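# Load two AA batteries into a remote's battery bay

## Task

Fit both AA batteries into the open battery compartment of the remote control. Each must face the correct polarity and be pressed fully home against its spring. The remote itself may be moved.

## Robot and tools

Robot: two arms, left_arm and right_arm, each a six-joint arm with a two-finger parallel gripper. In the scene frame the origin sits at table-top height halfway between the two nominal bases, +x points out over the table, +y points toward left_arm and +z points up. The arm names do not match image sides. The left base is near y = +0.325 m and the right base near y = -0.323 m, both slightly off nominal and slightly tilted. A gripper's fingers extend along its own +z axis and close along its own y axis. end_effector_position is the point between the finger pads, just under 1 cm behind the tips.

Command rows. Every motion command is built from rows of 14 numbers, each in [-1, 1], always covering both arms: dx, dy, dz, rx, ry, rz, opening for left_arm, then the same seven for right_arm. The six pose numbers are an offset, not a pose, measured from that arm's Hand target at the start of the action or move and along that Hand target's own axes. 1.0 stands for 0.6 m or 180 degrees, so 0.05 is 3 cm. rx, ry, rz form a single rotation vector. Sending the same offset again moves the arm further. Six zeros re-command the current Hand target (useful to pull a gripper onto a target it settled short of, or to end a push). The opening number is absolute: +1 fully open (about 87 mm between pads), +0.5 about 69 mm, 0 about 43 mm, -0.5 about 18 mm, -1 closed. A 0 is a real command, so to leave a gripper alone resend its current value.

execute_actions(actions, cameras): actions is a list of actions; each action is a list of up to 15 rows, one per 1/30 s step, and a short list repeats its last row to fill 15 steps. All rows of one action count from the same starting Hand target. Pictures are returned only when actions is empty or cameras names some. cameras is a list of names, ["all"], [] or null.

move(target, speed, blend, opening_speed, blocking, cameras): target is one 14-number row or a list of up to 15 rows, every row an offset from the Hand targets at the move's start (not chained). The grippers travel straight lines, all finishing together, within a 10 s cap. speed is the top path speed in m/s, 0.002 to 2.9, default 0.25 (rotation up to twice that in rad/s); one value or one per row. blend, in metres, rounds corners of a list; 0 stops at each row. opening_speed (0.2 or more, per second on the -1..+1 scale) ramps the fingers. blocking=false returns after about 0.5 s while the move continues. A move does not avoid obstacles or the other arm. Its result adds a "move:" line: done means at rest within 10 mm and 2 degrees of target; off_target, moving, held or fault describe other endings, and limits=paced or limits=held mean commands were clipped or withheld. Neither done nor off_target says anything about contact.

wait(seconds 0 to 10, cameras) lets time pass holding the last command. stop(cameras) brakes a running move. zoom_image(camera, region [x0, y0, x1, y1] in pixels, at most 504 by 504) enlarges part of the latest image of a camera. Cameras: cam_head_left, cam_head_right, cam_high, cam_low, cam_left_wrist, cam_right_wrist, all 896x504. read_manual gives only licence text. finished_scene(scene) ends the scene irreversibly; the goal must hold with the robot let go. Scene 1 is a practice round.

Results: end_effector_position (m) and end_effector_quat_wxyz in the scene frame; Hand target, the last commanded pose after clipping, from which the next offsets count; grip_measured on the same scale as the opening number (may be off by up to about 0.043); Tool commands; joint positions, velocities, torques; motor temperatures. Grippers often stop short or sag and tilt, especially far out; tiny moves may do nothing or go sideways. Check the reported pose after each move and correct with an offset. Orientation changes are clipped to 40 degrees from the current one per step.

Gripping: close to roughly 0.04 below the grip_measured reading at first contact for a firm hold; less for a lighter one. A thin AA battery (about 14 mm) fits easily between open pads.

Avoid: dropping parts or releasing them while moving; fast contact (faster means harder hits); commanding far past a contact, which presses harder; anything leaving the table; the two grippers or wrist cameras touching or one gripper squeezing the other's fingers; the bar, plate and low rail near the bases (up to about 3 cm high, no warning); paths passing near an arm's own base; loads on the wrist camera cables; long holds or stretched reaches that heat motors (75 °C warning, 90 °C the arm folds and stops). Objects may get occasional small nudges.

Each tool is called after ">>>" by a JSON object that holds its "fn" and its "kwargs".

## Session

>>> {"fn": "execute_actions", "kwargs": {"actions": []}}

Scene clock: 0.00 s.
left_arm: end_effector_position=(+0.2680, +0.2951, +0.3231) grip_measured=+0.997 end_effector_quat_wxyz=(+0.688, +0.069, +0.719, -0.068) | right_arm: end_effector_position=(+0.3006, -0.1835, +0.3330) grip_measured=+1.000 end_effector_quat_wxyz=(+0.657, -0.269, +0.686, +0.160)
Joint positions: left_arm=[0.191 0.507 0.79 -0.295 0.357 -0.019 0.999] | right_arm=[0.156 0.867 0.904 -0.125 -0.416 -0.13 1]
Joint velocities: within noise
Joint torques (N m): no reading
Motor temperatures (°C): left_arm=[27 27 38 39 26 27 31] | right_arm=[26 39 35 32 29 28 27]
Heat: left arm: 39 °C; right arm: 39 °C.
Hand target: left_arm +0.2678, +0.2938, +0.3333; +0.697, +0.073, +0.710, -0.067 | right_arm +0.3002, -0.1848, +0.3455; +0.670, -0.267, +0.675, +0.156
Tool commands: left_gripper/opening=+1.0 right_gripper/opening=+1.0
camera_calibration:
cam_left_wrist: T_world_to_cam=[[-0.181054, -0.983472, -0.0016943, 0.340752], [-0.796281, 0.147603, -0.586642, 0.378556], [0.577196, -0.104865, -0.809844, 0.280237], [0, 0, 0, 1]] pos_world=[0.20138, 0.30863, 0.449603]
cam_right_wrist: T_world_to_cam=[[0.600976, -0.788886, 0.128403, -0.366896], [-0.606937, -0.554963, -0.568896, 0.291568], [0.520054, 0.26396, -0.812323, 0.310008], [0, 0, 0, 1]] pos_world=[0.236238, -0.209459, 0.46481]

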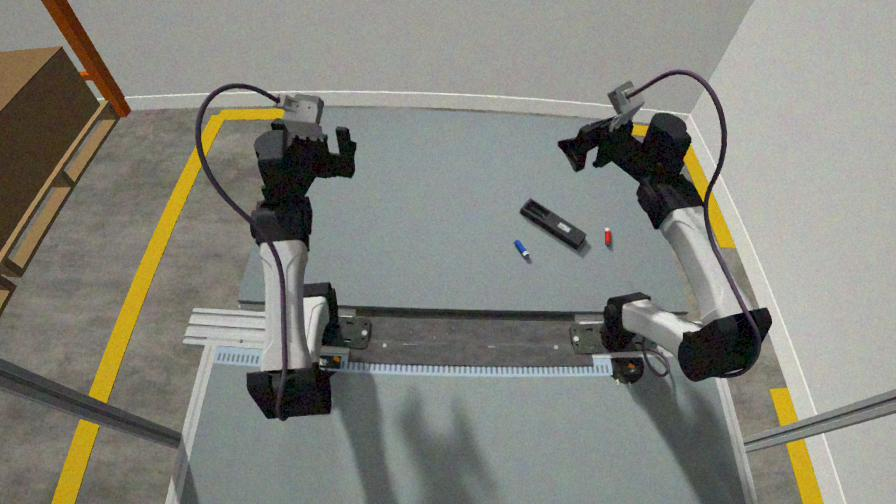

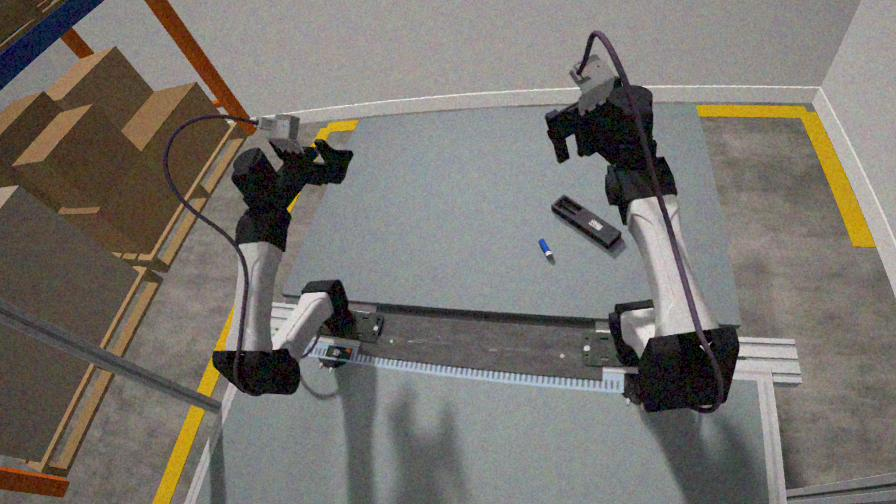

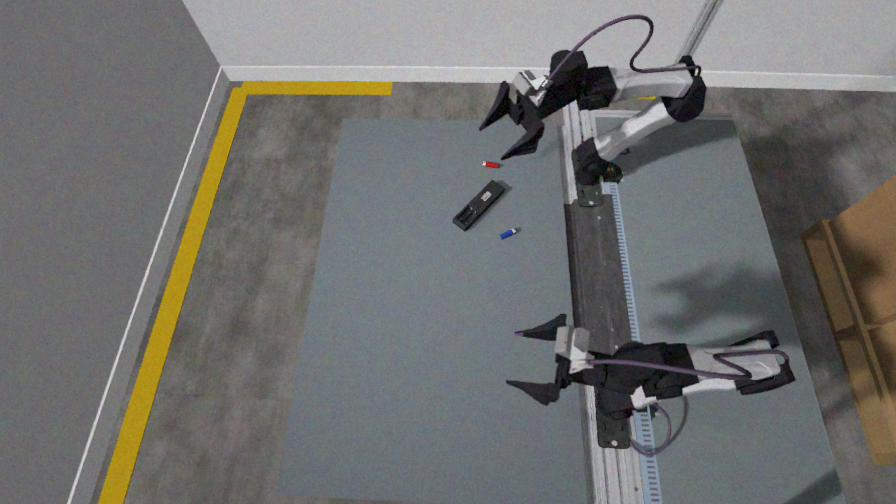

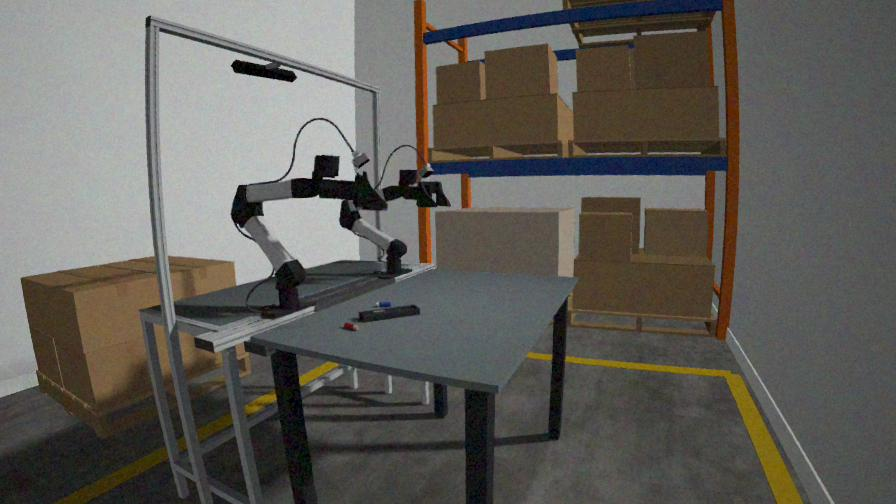

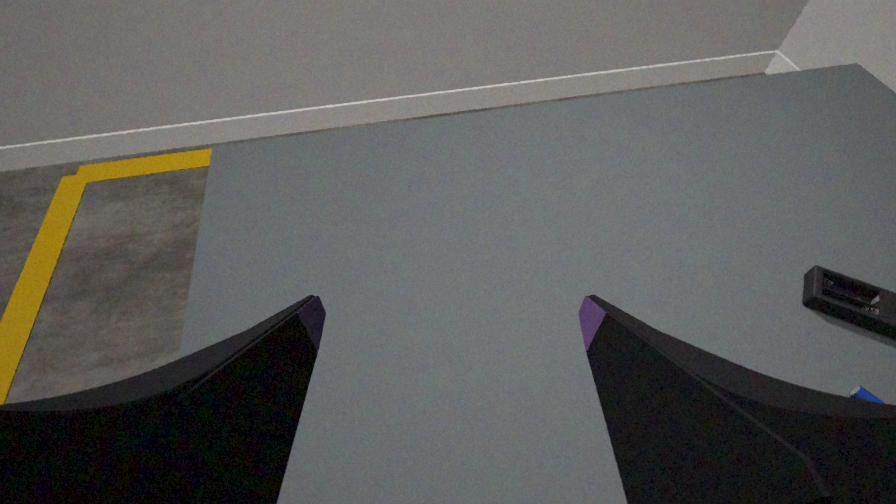

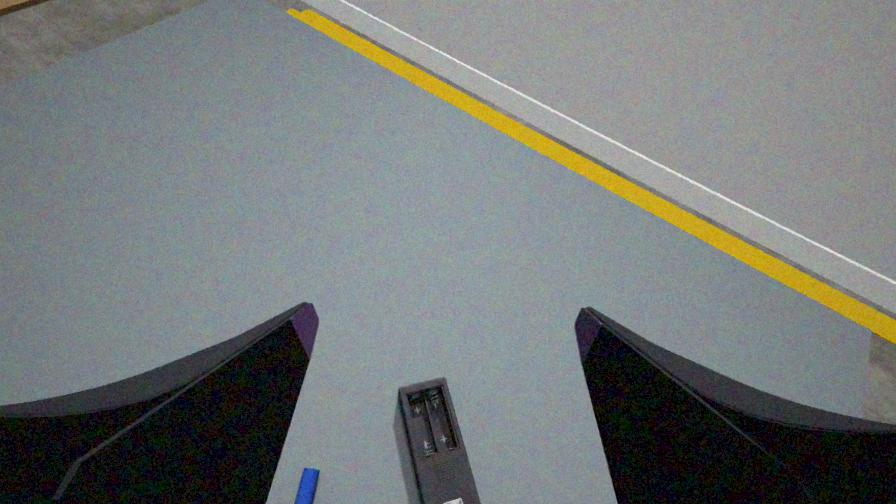

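>>> {"fn": "move", "kwargs": {"target": [0,0,0,0,0,0,1, 0.27,0.0275,0.077,-0.0995,0.4727,-0.0304,0.8], "speed": 0.4, "cameras": ["cam_right_wrist"]}}

Scene clock: 51.57 s.
left_arm: end_effector_position=(+0.2680, +0.2951, +0.3231) grip_measured=+0.997 end_effector_quat_wxyz=(+0.688, +0.069, +0.719, -0.068) | right_arm: end_effector_position=(+0.3323, -0.1660, +0.1676) grip_measured=+0.800 end_effector_quat_wxyz=(+0.024, -0.422, +0.906, +0.010)
Joint positions: left_arm=[0.191 0.507 0.79 -0.295 0.357 -0.019 0.999] | right_arm=[0.402 2.081 2.097 -1.543 -0.062 -0.424 0.9]
Joint torques (N m): left_arm=[0.31 1.1 7.19 2.42 0.04 -0.04] | right_arm=[0.13 -9.35 8.7 0.37 0.19 -0.11]
Motor temperatures (°C): left_arm=[27 27 44 45 26 27 30] | right_arm=[26 39 40 39 29 28 27]
Heat: left arm: 45 °C; right arm: 40 °C.
Hand target: left_arm +0.2678, +0.2938, +0.3333; +0.697, +0.073, +0.710, -0.067 | right_arm +0.3351, -0.1698, +0.1805; +0.000, -0.423, +0.906, +0.000
Off the commanded pose: left_arm 0.010 m, 2 deg | right_arm 0.014 m, 3 deg.
joint sent to its limit (right arm) — joint 4 (wrist pitch), lower limit. The joint targets are off in position and orientation.
move: off_target (right_arm)
camera_calibration:
cam_right_wrist: T_world_to_cam=[[0.763217, -0.645563, -0.0273512, -0.35501], [-0.425587, -0.534099, 0.730489, -0.0482388], [-0.486185, -0.545881, -0.682377, 0.332666], [0, 0, 0, 1]] pos_world=[0.412157, -0.0733497, 0.252532]
Images, in order (width x height): cam_right_wrist 896x504.

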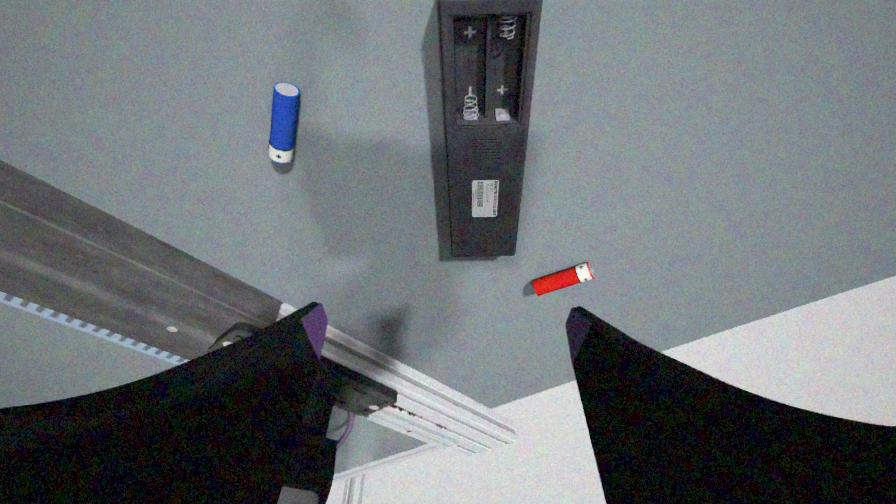

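>>> {"fn": "move", "kwargs": {"target": [0,0,0,0,0,0,1, 0.0358,-0.0343,0.2175,0,0,-0.0144,0.8], "speed": 0.3, "cameras": ["cam_right_wrist"]}}

Scene clock: 71.63 s.
left_arm: end_effector_position=(+0.2680, +0.2951, +0.3231) grip_measured=+0.997 end_effector_quat_wxyz=(+0.688, +0.069, +0.719, -0.068) | right_arm: end_effector_position=(+0.3275, -0.1943, +0.0468) grip_measured=+0.800 end_effector_quat_wxyz=(-0.017, -0.444, +0.896, +0.010)
Joint positions: left_arm=[0.191 0.507 0.79 -0.295 0.357 -0.019 0.999] | right_arm=[0.361 2.09 1.612 -1.134 -0.06 -0.518 0.9]
Joint torques (N m): left_arm=[0.35 1.14 7.09 2.43 0.02 -0.03] | right_arm=[-0.9 -9.35 5.52 0.61 0.14 -0.18]
Heat: left arm: 46 °C; right arm: 42 °C.
Hand target: left_arm +0.2678, +0.2938, +0.3333; +0.697, +0.073, +0.710, -0.067 | right_arm +0.3371, -0.1996, +0.0500; +0.000, -0.443, +0.897, +0.000
Off the commanded pose: left_arm 0.010 m, 2 deg | right_arm 0.011 m, 2 deg.
move: off_target (right_arm)
camera_calibration:
cam_right_wrist: T_world_to_cam=[[0.790933, -0.608784, -0.0617004, -0.373173], [-0.344304, -0.526129, 0.777588, -0.00435853], [-0.505845, -0.593776, -0.62574, 0.22702], [0, 0, 0, 1]] pos_world=[0.408491, -0.0946761, 0.122419]
Images, in order (width x height): cam_right_wrist 896x504.

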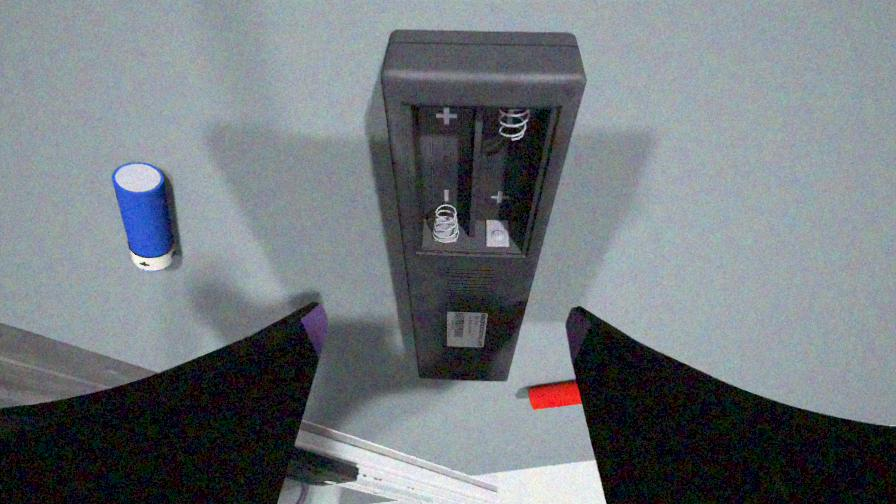

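>>> {"fn": "move", "kwargs": {"target": [[0,0,0,0,0,0,1, 0,-0.009,0.0558,0,0,0,0.8],[0,0,0,0,0,0,1, 0,-0.009,0.0558,0,0,0,0.03]], "speed": 0.12, "opening_speed": 0.6, "cameras": ["cam_right_wrist"]}}

Scene clock: 90.40 s.
left_arm: end_effector_position=(+0.2680, +0.2951, +0.3231) grip_measured=+0.997 end_effector_quat_wxyz=(+0.688, +0.069, +0.719, -0.068) | right_arm: end_effector_position=(+0.3317, -0.1968, +0.0149) grip_measured=+0.078 end_effector_quat_wxyz=(-0.014, -0.445, +0.895, +0.010)
Joint positions: left_arm=[0.191 0.507 0.79 -0.295 0.357 -0.019 0.999] | right_arm=[0.355 2.13 1.543 -1.02 -0.059 -0.527 0.539]
Joint torques (N m): left_arm=[0.31 1.05 7.19 2.43 0.04 -0.04] | right_arm=[-1.01 -8.98 5.39 0.61 0.13 -0.17]
Motor temperatures (°C): left_arm=[27 27 46 46 26 27 30] | right_arm=[26 46 39 35 29 28 27]
Heat: left arm: 46 °C; right arm: 46 °C.
Hand target: left_arm +0.2678, +0.2938, +0.3333; +0.697, +0.073, +0.710, -0.067 | right_arm +0.3413, -0.2029, +0.0166; +0.000, -0.443, +0.897, +0.000
Off the commanded pose: left_arm 0.010 m, 2 deg | right_arm 0.012 m, 2 deg.
move: off_target (right_arm); target 2's new opening was sent with right_arm's hand 0.012 m and 2 deg from that target
camera_calibration:
cam_right_wrist: T_world_to_cam=[[0.79325, -0.606107, -0.0582117, -0.380253], [-0.347249, -0.528845, 0.774429, 0.0210402], [-0.500172, -0.594102, -0.629977, 0.205801], [0, 0, 0, 1]] pos_world=[0.411878, -0.09708, 0.0912207]
Images, in order (width x height): cam_right_wrist 896x504.

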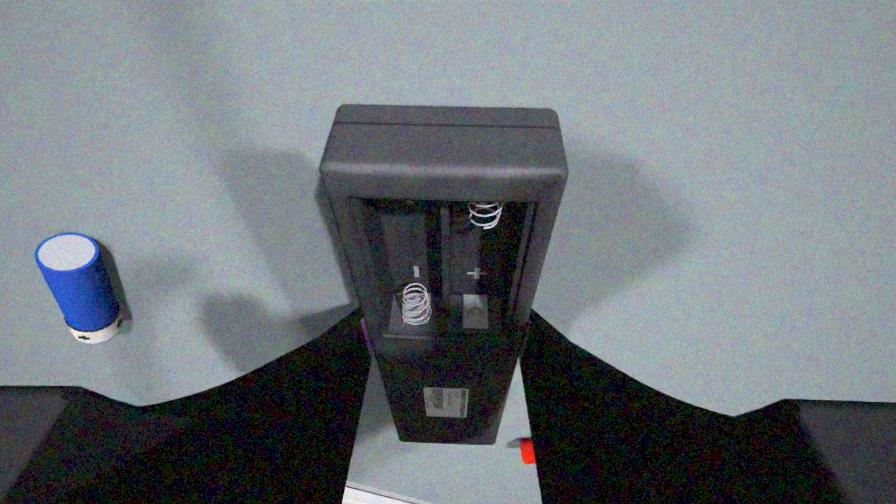

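>>> {"fn": "move", "kwargs": {"target": [[0,0,0,0,0,0,1, 0,-0.009,-0.11,0,0,0,0.03],[0,0,0,0,0,0,1, -0.1468,0.2623,-0.11,0,0,0.6256,0.03],[0,0,0,0,0,0,1, -0.1468,0.2623,-0.02,0,0,0.6256,0.03]], "speed": [0.15,0.25,0.12], "blend": [0.02,0.02,0], "cameras": ["cam_right_wrist","cam_high"]}}

Scene clock: 116.73 s.
left_arm: end_effector_position=(+0.2680, +0.2951, +0.3231) grip_measured=+0.997 end_effector_quat_wxyz=(+0.688, +0.069, +0.719, -0.068) | right_arm: end_effector_position=(+0.2626, -0.0386, +0.0258) grip_measured=+0.078 end_effector_quat_wxyz=(-0.012, +0.493, +0.870, -0.010)
Joint positions: left_arm=[0.191 0.507 0.79 -0.295 0.357 -0.019 0.999] | right_arm=[0.654 2.05 1.487 -1.029 -0.057 1.725 0.539]
Joint torques (N m): left_arm=[0.32 1.07 7.16 2.42 0.03 -0.04] | right_arm=[0.25 -8.66 5.48 0.5 0.21 0.1]
Heat: left arm: 46 °C; right arm: 48 °C.
Hand target: left_arm +0.2678, +0.2938, +0.3333; +0.697, +0.073, +0.710, -0.067 | right_arm +0.2698, -0.0373, +0.0285; +0.000, +0.500, +0.866, +0.000
Off the commanded pose: left_arm 0.010 m, 2 deg | right_arm 0.008 m, 2 deg.
move: done
camera_calibration:
cam_right_wrist: T_world_to_cam=[[-0.859412, -0.51128, 0.00217626, 0.207121], [-0.323578, 0.547189, 0.771934, 0.107672], [-0.395865, 0.662705, -0.635699, 0.293342], [0, 0, 0, 1]] pos_world=[0.328966, -0.147419, 0.102911]
Images, in order (width x height): cam_high 896x504, cam_right_wrist 896x504.

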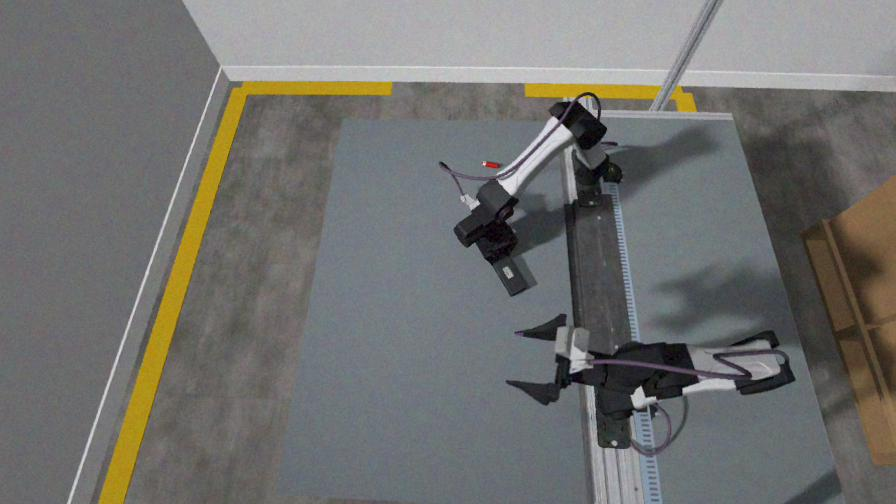

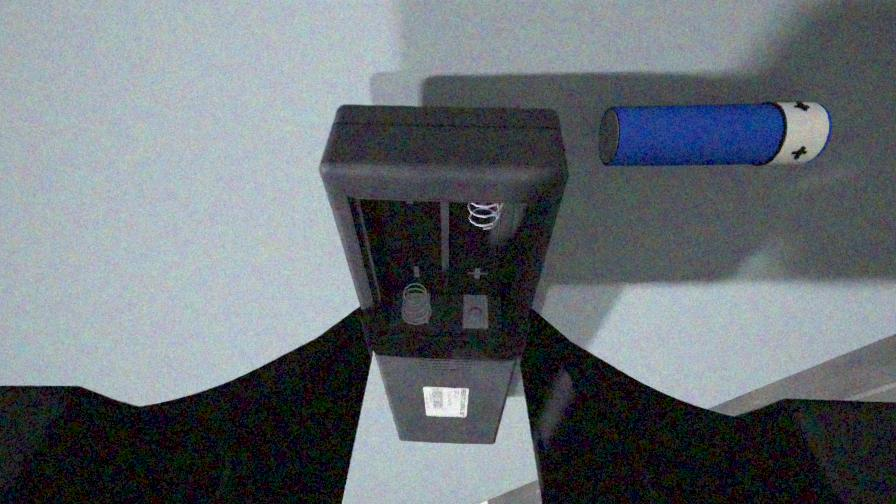

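>>> {"fn": "move", "kwargs": {"target": [[0,0,0,0,0,0,1, -0.0267,0,0,0,0,0,0.03],[0,0,0,0,0,0,1, -0.0267,0,0.0185,0,0,0,0.03],[0,0,0,0,0,0,1, -0.0267,0,0.0185,0,0,0,0.4]], "speed": [0.1,0.05,0.05], "opening_speed": 0.5, "cameras": ["cam_right_wrist"]}}

Scene clock: 166.97 s.
left_arm: end_effector_position=(+0.2680, +0.2951, +0.3231) grip_measured=+0.997 end_effector_quat_wxyz=(+0.688, +0.069, +0.719, -0.068) | right_arm: end_effector_position=(+0.2695, -0.0484, +0.0175) grip_measured=+0.400 end_effector_quat_wxyz=(-0.011, +0.497, +0.868, -0.007)
Joint positions: left_arm=[0.191 0.507 0.79 -0.295 0.357 -0.019 0.999] | right_arm=[0.623 2.05 1.45 -0.985 -0.057 1.705 0.7]
Joint torques (N m): left_arm=[0.35 1.06 7.12 2.42 0.02 -0.04] | right_arm=[-0.72 -8.12 5.11 0.53 0.21 -0.1]
Motor temperatures (°C): left_arm=[27 26 47 47 26 27 30] | right_arm=[26 51 37 34 29 28 28]
Heat: left arm: 47 °C; right arm: 51 °C.
Hand target: left_arm +0.2678, +0.2938, +0.3333; +0.697, +0.073, +0.710, -0.067 | right_arm +0.2778, -0.0512, +0.0174; +0.000, +0.500, +0.866, +0.000
Off the commanded pose: left_arm 0.010 m, 2 deg | right_arm 0.009 m, 1 deg.
move: done
camera_calibration:
cam_right_wrist: T_world_to_cam=[[-0.864566, -0.502485, -0.00591755, 0.210033], [-0.322948, 0.546559, 0.772644, 0.121405], [-0.385007, 0.669912, -0.634813, 0.294689], [0, 0, 0, 1]] pos_world=[0.334252, -0.158233, 0.0945124]
Images, in order (width x height): cam_right_wrist 896x504.

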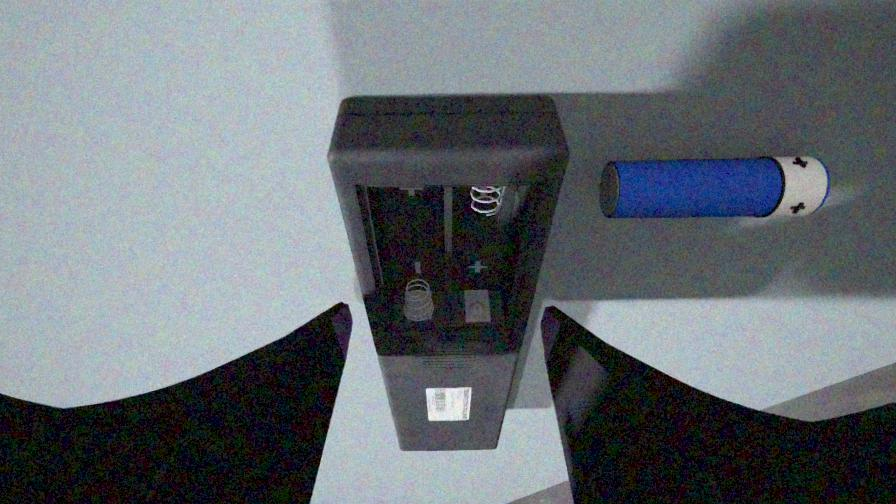

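>>> {"fn": "move", "kwargs": {"target": [[0.2,-0.15,-0.003,0.14,0.072,0.038,0.5, 0,0,-0.16,0,0,0,0.4],[0.4402,-0.3857,-0.0062,0.2797,0.1448,0.0755,0.5, -0.0817,-0.1411,-0.1627,0,0,-0.508,0.0]], "speed": 0.3, "blend": [0.03,0], "cameras": ["cam_right_wrist","cam_left_wrist"]}}

Scene clock: 192.70 s.
left_arm: end_effector_position=(+0.2082, +0.0775, +0.0595) grip_measured=+0.500 end_effector_quat_wxyz=(+0.409, +0.446, +0.751, -0.262) | right_arm: end_effector_position=(+0.2227, -0.1360, +0.1060) grip_measured=+0.000 end_effector_quat_wxyz=(-0.030, -0.266, +0.963, -0.004)
Joint positions: left_arm=[-0.712 1.139 0.368 0.223 0.308 0.165 0.75] | right_arm=[0.6 1.846 1.514 -1.293 -0.057 0.1 0.5]
Joint torques (N m): left_arm=[-0.24 -2.17 6.19 2.76 0.05 0.11] | right_arm=[0.14 -9.87 5.39 0.57 0.15 -0.16]
Heat: left arm: 47 °C; right arm: 51 °C.
Hand target: left_arm +0.2142, +0.0702, +0.0678; +0.431, +0.452, +0.736, -0.262 | right_arm +0.2290, -0.1360, +0.1151; +0.000, -0.271, +0.963, +0.000
Off the commanded pose: left_arm 0.013 m, 3 deg | right_arm 0.011 m, 3 deg.
move: off_target (left_arm, right_arm); target 2's new opening was sent with right_arm's hand 0.011 m and 3 deg from that target
camera_calibration:
cam_left_wrist: T_world_to_cam=[[-0.881845, -0.471149, 0.019197, 0.220488], [-0.470072, 0.875161, -0.11457, 0.0560409], [0.0371789, -0.110057, -0.99323, 0.202191], [0, 0, 0, 1]] pos_world=[0.213262, 0.0770903, 0.20301]
cam_right_wrist: T_world_to_cam=[[0.508236, -0.860422, -0.0370172, -0.225105], [-0.498965, -0.329218, 0.801654, 0.00294304], [-0.701948, -0.388959, -0.596641, 0.314083], [0, 0, 0, 1]] pos_world=[0.336345, -0.0705515, 0.176703]
Images, in order (width x height): cam_left_wrist 896x504, cam_right_wrist 896x504.

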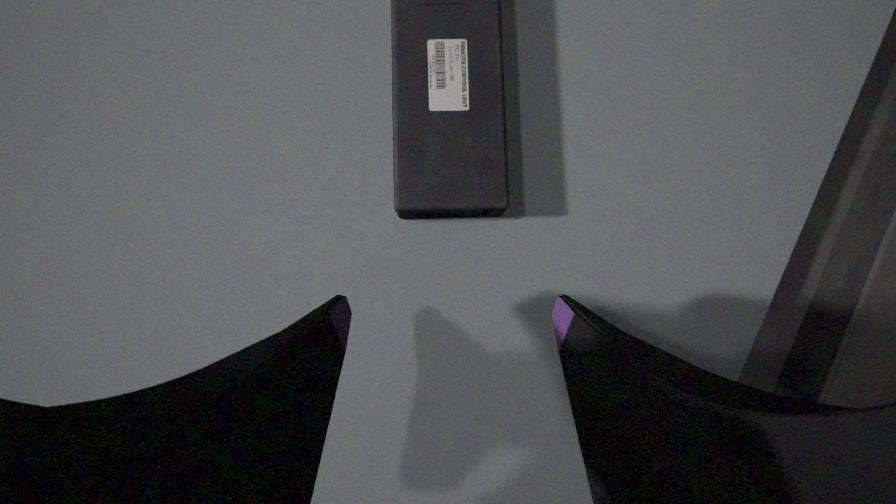

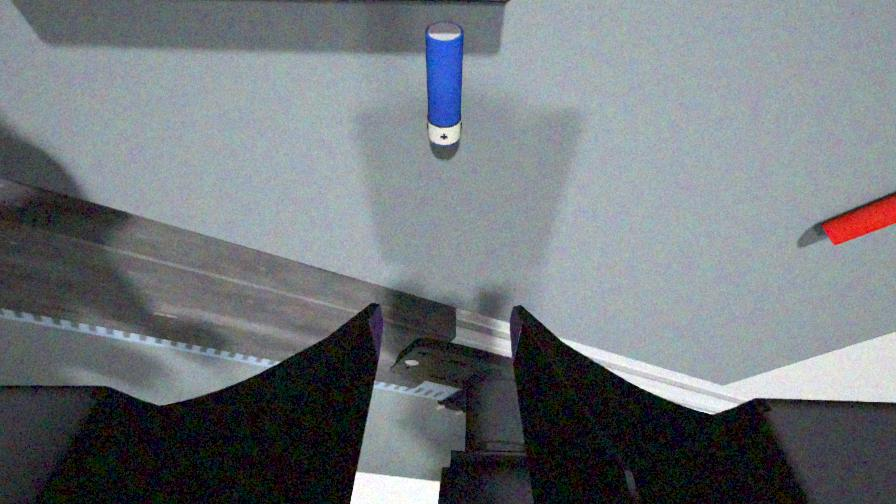

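>>> {"fn": "move", "kwargs": {"target": [[0.0018,-0.0022,0.139,0,0,0,0.5, 0.0007,0.0067,0.14,0,0,0,0.0],[0.0018,-0.0022,0.139,0,0,0,0.5, 0.0007,0.0067,0.171,0,0,0,0.0]], "speed": [0.12,0.05], "cameras": ["cam_right_wrist","cam_left_wrist"]}}

Scene clock: 215.73 s.
left_arm: end_effector_position=(+0.2357, +0.0165, +0.0147) grip_measured=+0.500 end_effector_quat_wxyz=(+0.407, +0.462, +0.744, -0.260) | right_arm: end_effector_position=(+0.2207, -0.1351, +0.0128) grip_measured=+0.000 end_effector_quat_wxyz=(-0.015, -0.276, +0.961, +0.002)
Joint positions: left_arm=[-0.812 1.611 0.497 0.571 0.237 0.144 0.75] | right_arm=[0.62 1.907 1.218 -0.902 -0.057 0.102 0.5]
Joint torques (N m): left_arm=[-0.32 -4.55 6.61 2.69 -0.12 -0.14] | right_arm=[0.49 -7.19 5.18 0.65 0.14 0.06]
Heat: left arm: 49 °C; right arm: 50 °C.
Hand target: left_arm +0.2460, +0.0054, +0.0260; +0.431, +0.452, +0.736, -0.262 | right_arm +0.2265, -0.1328, +0.0125; +0.000, -0.271, +0.963, +0.000
Off the commanded pose: left_arm 0.019 m, 3 deg | right_arm 0.006 m, 2 deg.
move: off_target (left_arm)
camera_calibration:
cam_left_wrist: T_world_to_cam=[[-0.895293, -0.445475, 0.00161084, 0.219899], [-0.443003, 0.889932, -0.108489, 0.110452], [0.0468957, -0.0978431, -0.994096, 0.147464], [0, 0, 0, 1]] pos_world=[0.238889, 0.0140933, 0.158222]
cam_right_wrist: T_world_to_cam=[[0.525769, -0.849662, -0.040522, -0.229104], [-0.512706, -0.354554, 0.781936, 0.0767902], [-0.678748, -0.390342, -0.62204, 0.252465], [0, 0, 0, 1]] pos_world=[0.331187, -0.0688868, 0.0877146]
Images, in order (width x height): cam_left_wrist 896x504, cam_right_wrist 896x504.

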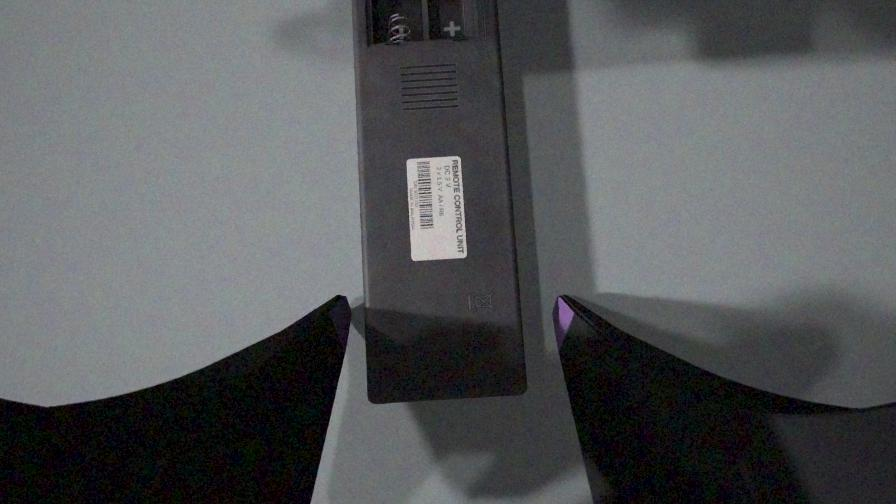

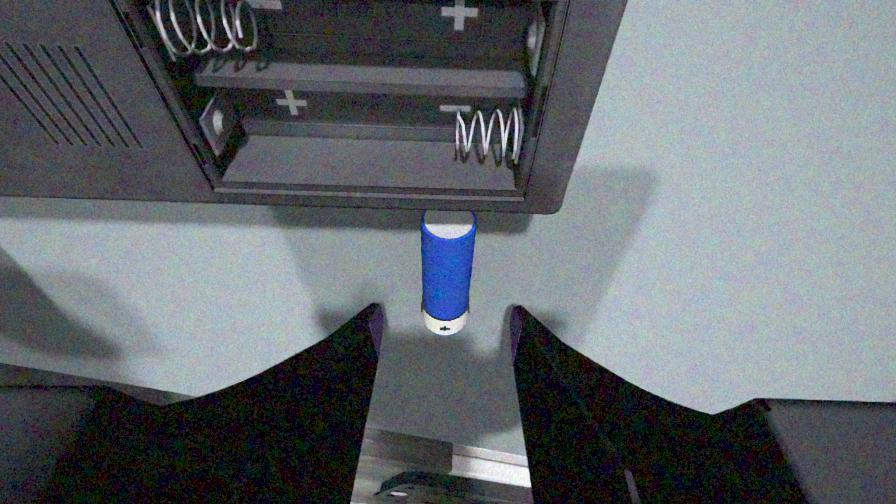

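>>> {"fn": "move", "kwargs": {"target": [0,0,0,0,0,0,0.03, 0,0,0,0,0,0,-0.66], "opening_speed": 0.6}}

>>> {"fn": "move", "kwargs": {"target": [0,0,0,0,0,0,0.03, 0,0,-0.12,0,0,0,-0.66], "speed": 0.12, "cameras": ["cam_right_wrist","cam_left_wrist"]}}

Scene clock: 223.73 s.
left_arm: end_effector_position=(+0.2372, +0.0175, +0.0147) grip_measured=+0.084 end_effector_quat_wxyz=(+0.408, +0.460, +0.745, -0.258) | right_arm: end_effector_position=(+0.2207, -0.1351, +0.0128) grip_measured=-0.610 end_effector_quat_wxyz=(-0.015, -0.276, +0.961, +0.002)
Joint positions: left_arm=[-0.809 1.611 0.497 0.571 0.233 0.143 0.542] | right_arm=[0.62 1.907 1.218 -0.902 -0.057 0.102 0.195]
Joint torques (N m): left_arm=[-0.32 -4.52 6.68 2.69 -0.09 -0.12] | right_arm=[0.46 -7.17 5.15 0.65 0.14 0.05]
Heat: left arm: 48 °C; right arm: 49 °C.
Hand target: left_arm +0.2460, +0.0054, +0.0260; +0.431, +0.452, +0.736, -0.262 | right_arm +0.2265, -0.1328, +0.0125; +0.000, -0.271, +0.963, +0.000
Off the commanded pose: left_arm 0.019 m, 3 deg | right_arm 0.006 m, 2 deg.
move: off_target (left_arm)

Scene clock: 225.23 s.
left_arm: end_effector_position=(+0.2372, +0.0175, +0.0147) grip_measured=+0.084 end_effector_quat_wxyz=(+0.408, +0.460, +0.745, -0.258) | right_arm: end_effector_position=(+0.2192, -0.1333, +0.0687) grip_measured=-0.610 end_effector_quat_wxyz=(-0.023, -0.275, +0.961, -0.001)
Joint positions: left_arm=[-0.809 1.611 0.497 0.571 0.233 0.143 0.542] | right_arm=[0.62 1.851 1.375 -1.132 -0.057 0.102 0.195]
Joint torques (N m): left_arm=[-0.29 -4.56 6.54 2.68 -0.06 -0.14] | right_arm=[-0.29 -9.25 8.5 0.21 0.15 -0.03]
Heat: left arm: 48 °C; right arm: 49 °C.
Hand target: left_arm +0.2460, +0.0054, +0.0260; +0.431, +0.452, +0.736, -0.262 | right_arm +0.2266, -0.1327, +0.0845; +0.000, -0.271, +0.963, +0.000
Off the commanded pose: left_arm 0.019 m, 3 deg | right_arm 0.017 m, 3 deg.
move: off_target (left_arm, right_arm)
camera_calibration:
cam_left_wrist: T_world_to_cam=[[-0.892564, -0.450921, 0.0000517208, 0.221096], [-0.448291, 0.887345, -0.107953, 0.111523], [0.0486323, -0.096378, -0.994156, 0.146954], [0, 0, 0, 1]] pos_world=[0.24019, 0.0149003, 0.158123]
cam_right_wrist: T_world_to_cam=[[0.524682, -0.85042, -0.0386629, -0.224573], [-0.502495, -0.346045, 0.792308, 0.0310636], [-0.687173, -0.396282, -0.608896, 0.287082], [0, 0, 0, 1]] pos_world=[0.330714, -0.066466, 0.141509]
Images, in order (width x height): cam_left_wrist 896x504, cam_right_wrist 896x504.

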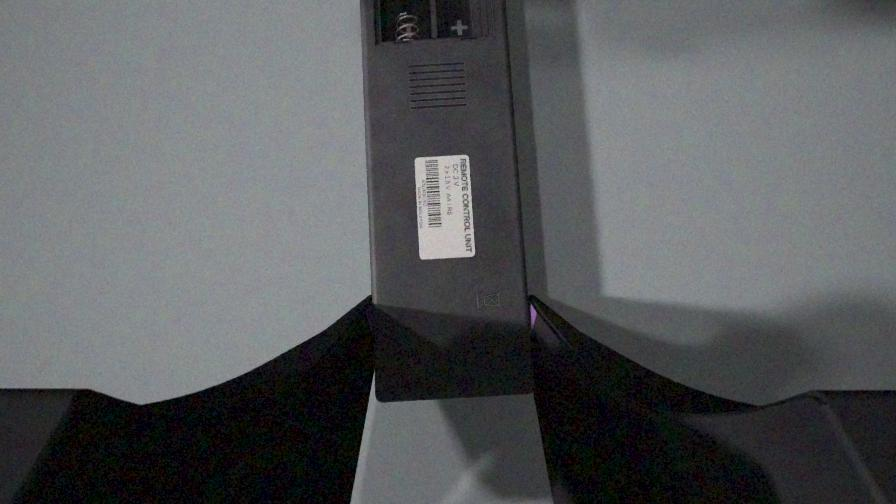

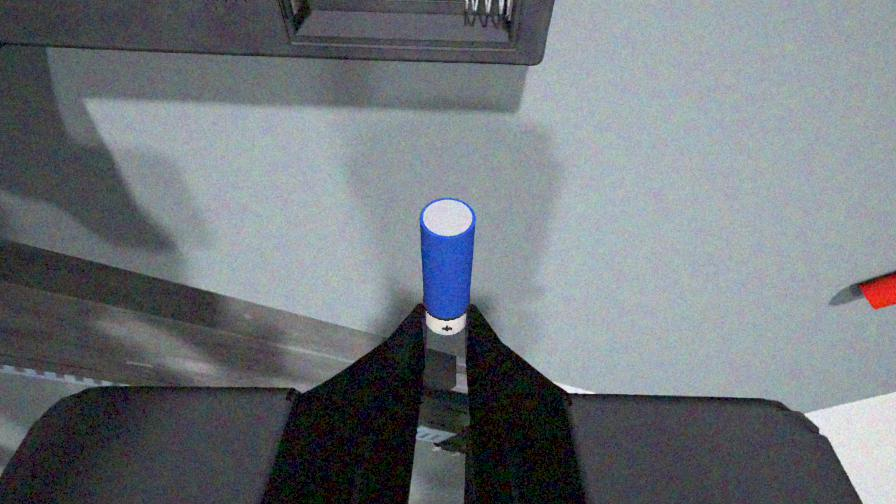

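>>> {"fn": "move", "kwargs": {"target": [0,0,0,0,0,0,0.03, -0.129,0.0595,-0.01,-0.0797,0.0777,0.5032,-0.68], "speed": 0.2, "cameras": ["cam_right_wrist","cam_left_wrist"]}}

Scene clock: 264.33 s.
left_arm: end_effector_position=(+0.2372, +0.0175, +0.0147) grip_measured=+0.084 end_effector_quat_wxyz=(+0.408, +0.460, +0.745, -0.258) | right_arm: end_effector_position=(+0.2676, -0.0643, +0.0777) grip_measured=-0.610 end_effector_quat_wxyz=(-0.138, +0.485, +0.862, +0.051)
Joint positions: left_arm=[-0.809 1.611 0.497 0.571 0.233 0.143 0.542] | right_arm=[0.461 1.992 1.523 -1.165 -0.331 1.516 0.195]
Joint torques (N m): left_arm=[-0.28 -4.59 6.56 2.67 -0.09 -0.14] | right_arm=[-0.96 -10.22 5.26 0.45 -0.42 0.09]
Heat: left arm: 47 °C; right arm: 48 °C.
Hand target: left_arm +0.2460, +0.0054, +0.0260; +0.431, +0.452, +0.736, -0.262 | right_arm +0.2740, -0.0619, +0.0904; -0.135, +0.494, +0.855, +0.078
Off the commanded pose: left_arm 0.019 m, 3 deg | right_arm 0.014 m, 3 deg.
move: off_target (left_arm, right_arm)
camera_calibration:
cam_left_wrist: T_world_to_cam=[[-0.892564, -0.450921, 0.0000517208, 0.221096], [-0.448291, 0.887345, -0.107953, 0.111523], [0.0486323, -0.096378, -0.994156, 0.146954], [0, 0, 0, 1]] pos_world=[0.24019, 0.0149003, 0.158123]
cam_right_wrist: T_world_to_cam=[[-0.856849, -0.515196, 0.0195594, 0.195824], [-0.189179, 0.349471, 0.91765, 0.023302], [-0.479605, 0.782587, -0.396908, 0.35691], [0, 0, 0, 1]] pos_world=[0.343375, -0.186569, 0.116447]
Images, in order (width x height): cam_left_wrist 896x504, cam_right_wrist 896x504.

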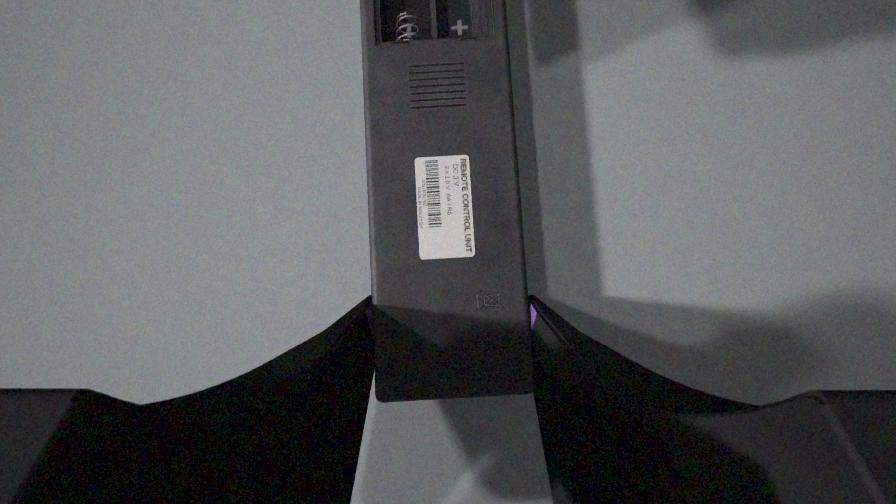

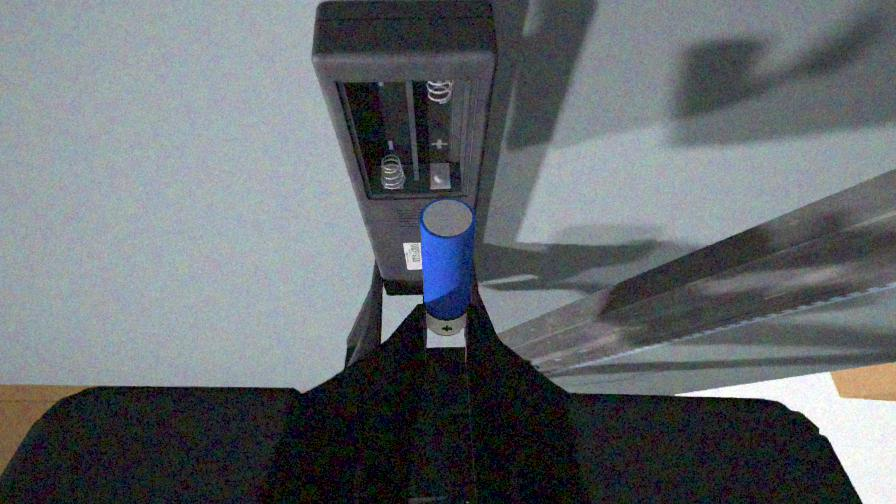

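>>> {"fn": "move", "kwargs": {"target": [0,0,0,0,0,0,0.03,-0.0147,0.0033,0.0742,0,0,0,-0.68], "speed": 0.15, "cameras": ["cam_right_wrist","cam_left_wrist"]}}

Scene clock: 323.17 s.
left_arm: end_effector_position=(+0.2372, +0.0175, +0.0147) grip_measured=+0.084 end_effector_quat_wxyz=(+0.408, +0.460, +0.745, -0.258) | right_arm: end_effector_position=(+0.2693, -0.0616, +0.0414) grip_measured=-0.610 end_effector_quat_wxyz=(-0.132, +0.489, +0.860, +0.062)
Joint positions: left_arm=[-0.809 1.611 0.497 0.571 0.233 0.143 0.542] | right_arm=[0.468 2.016 1.41 -0.996 -0.333 1.538 0.195]
Joint torques (N m): left_arm=[-0.38 -4.56 6.69 2.67 -0.08 -0.15] | right_arm=[0.25 -8.18 5.22 0.5 -0.4 0.1]
Heat: left arm: 48 °C; right arm: 52 °C.
Hand target: left_arm +0.2460, +0.0054, +0.0260; +0.431, +0.452, +0.736, -0.262 | right_arm +0.2730, -0.0563, +0.0453; -0.135, +0.494, +0.855, +0.078
Off the commanded pose: left_arm 0.019 m, 3 deg | right_arm 0.008 m, 2 deg.
move: off_target (left_arm)
camera_calibration:
cam_left_wrist: T_world_to_cam=[[-0.892564, -0.450921, 0.0000517208, 0.221096], [-0.448291, 0.887345, -0.107953, 0.111523], [0.0486323, -0.096378, -0.994156, 0.146954], [0, 0, 0, 1]] pos_world=[0.24019, 0.0149003, 0.158123]
cam_right_wrist: T_world_to_cam=[[-0.863056, -0.505088, -0.00443838, 0.202696], [-0.203908, 0.340356, 0.917921, 0.0593652], [-0.462121, 0.793123, -0.396737, 0.337115], [0, 0, 0, 1]] pos_world=[0.342831, -0.1852, 0.0801532]
Images, in order (width x height): cam_left_wrist 896x504, cam_right_wrist 896x504.

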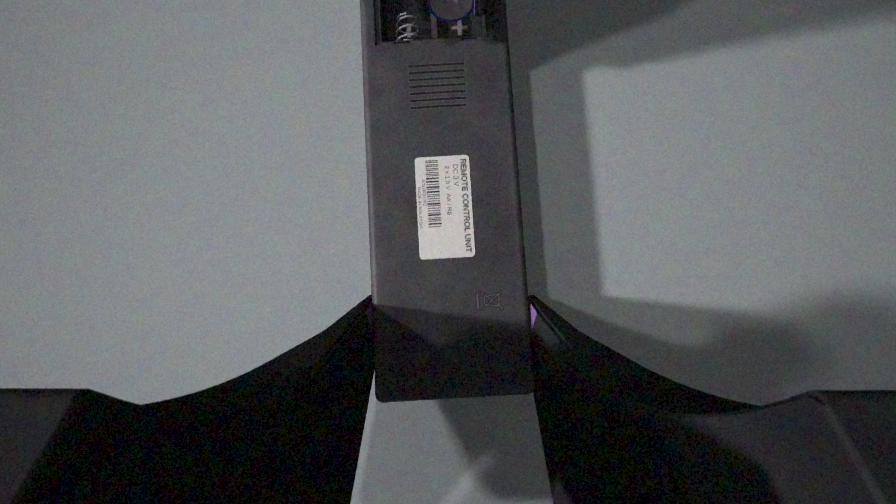

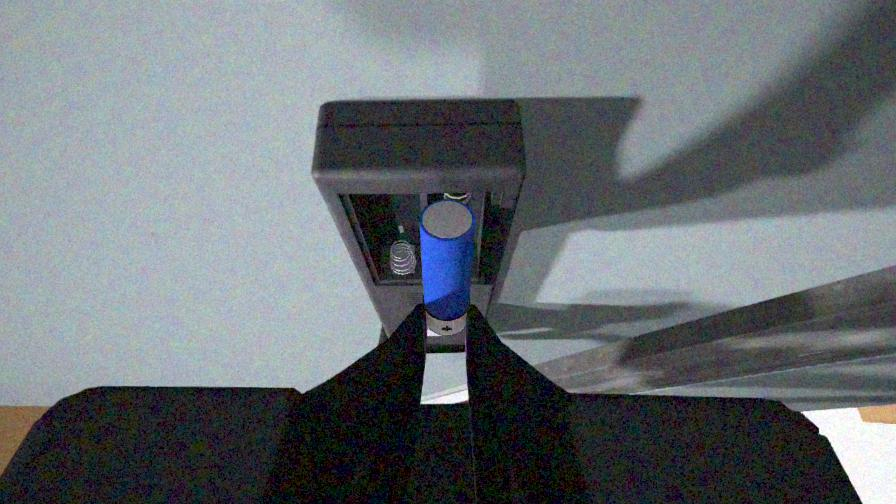

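>>> {"fn": "zoom_image", "kwargs": {"camera": "cam_right_wrist", "region": [300, 90, 540, 360]}}

>>> {"fn": "zoom_image", "kwargs": {"camera": "cam_left_wrist", "region": [340, 0, 560, 110]}}

Scaled by 1.867 from the camera's 896x504 image, which has a finer 1280x720 frame.

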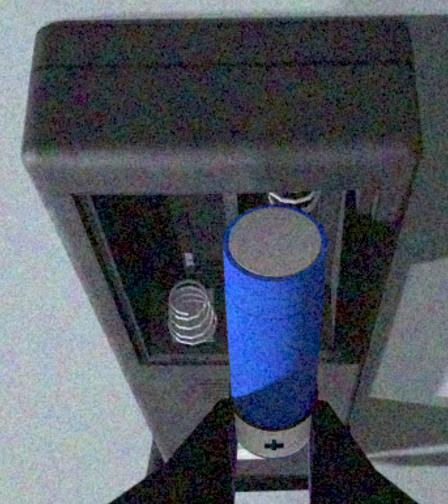

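Scaled by 2.291 from the camera's 896x504 image, which has a finer 1280x720 frame.

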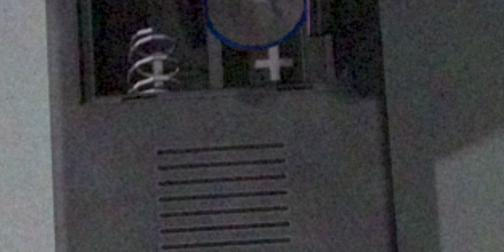

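>>> {"fn": "move", "kwargs": {"target": [0,0,0,0,0,0,0.03,0.0016,-0.004,0.011,0,0,0,-0.68], "speed": 0.1, "cameras": ["cam_right_wrist","cam_left_wrist"]}}

>>> {"fn": "zoom_image", "kwargs": {"camera": "cam_left_wrist", "region": [340, 0, 560, 110]}}

>>> {"fn": "zoom_image", "kwargs": {"camera": "cam_right_wrist", "region": [300, 90, 540, 360]}}

Scene clock: 353.63 s.
left_arm: end_effector_position=(+0.2372, +0.0175, +0.0147) grip_measured=+0.084 end_effector_quat_wxyz=(+0.408, +0.460, +0.745, -0.258) | right_arm: end_effector_position=(+0.2684, -0.0597, +0.0362) grip_measured=-0.610 end_effector_quat_wxyz=(-0.130, +0.489, +0.860, +0.066)
Joint positions: left_arm=[-0.809 1.611 0.497 0.571 0.233 0.143 0.542] | right_arm=[0.475 2.016 1.388 -0.964 -0.333 1.547 0.195]
Joint torques (N m): left_arm=[-0.21 -4.53 6.68 2.67 -0.06 -0.15] | right_arm=[0.39 -8.25 4.81 0.5 -0.41 0.11]
Heat: left arm: 48 °C; right arm: 52 °C.
Hand target: left_arm +0.2460, +0.0054, +0.0260; +0.431, +0.452, +0.736, -0.262 | right_arm +0.2695, -0.0549, +0.0394; -0.135, +0.494, +0.855, +0.078
Off the commanded pose: left_arm 0.019 m, 3 deg | right_arm 0.006 m, 2 deg.
move: off_target (left_arm)
camera_calibration:
cam_left_wrist: T_world_to_cam=[[-0.892564, -0.450921, 0.0000517208, 0.221096], [-0.448291, 0.887345, -0.107953, 0.111523], [0.0486323, -0.096378, -0.994156, 0.146954], [0, 0, 0, 1]] pos_world=[0.24019, 0.0149003, 0.158123]
cam_right_wrist: T_world_to_cam=[[-0.864116, -0.503147, -0.0121144, 0.20355], [-0.209216, 0.337213, 0.917887, 0.0645449], [-0.457747, 0.795695, -0.396658, 0.33211], [0, 0, 0, 1]] pos_world=[0.341417, -0.183608, 0.074955]
Images, in order (width x height): cam_left_wrist 896x504, cam_right_wrist 896x504.

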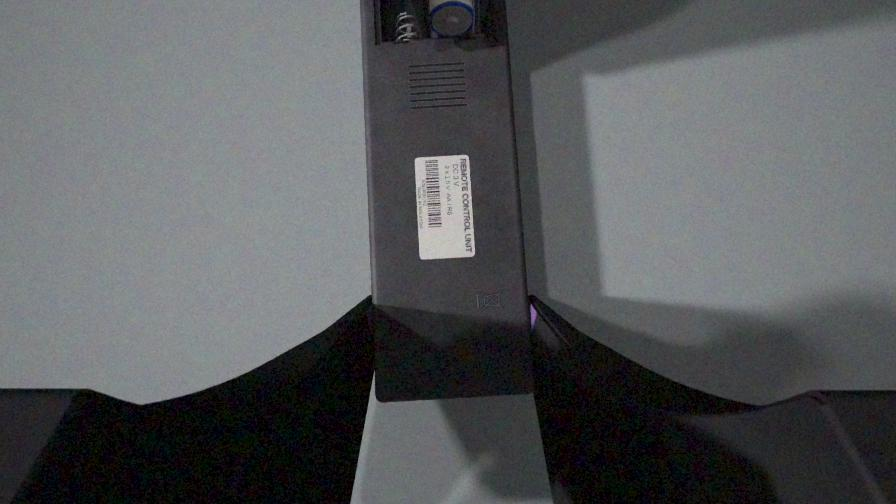

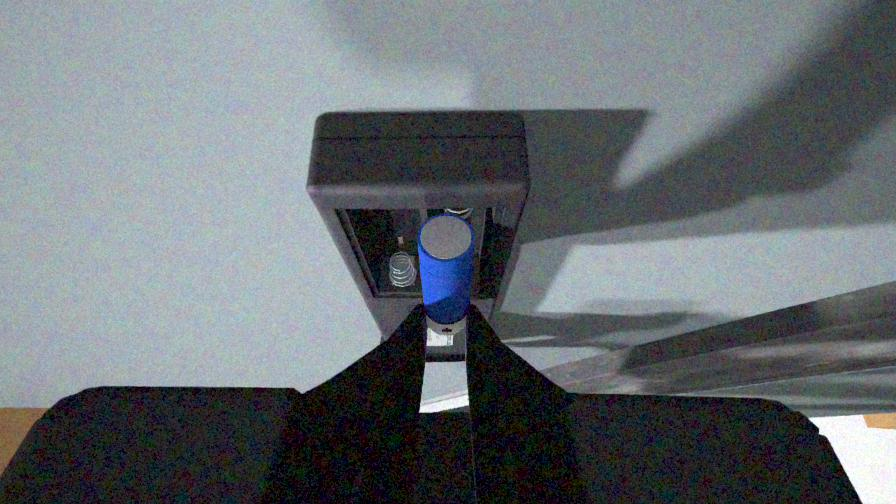

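Scaled by 2.291 from the camera's 896x504 image, which has a finer 1280x720 frame.

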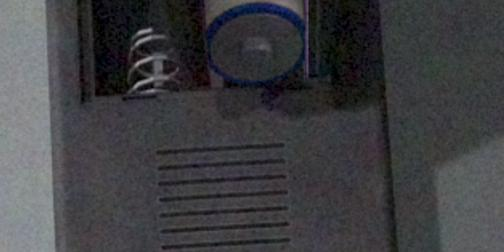

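Scaled by 1.867 from the camera's 896x504 image, which has a finer 1280x720 frame.

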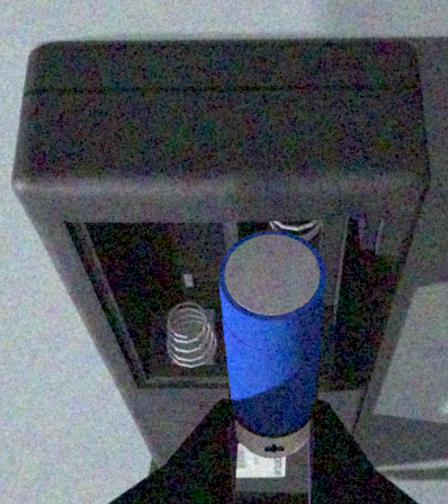

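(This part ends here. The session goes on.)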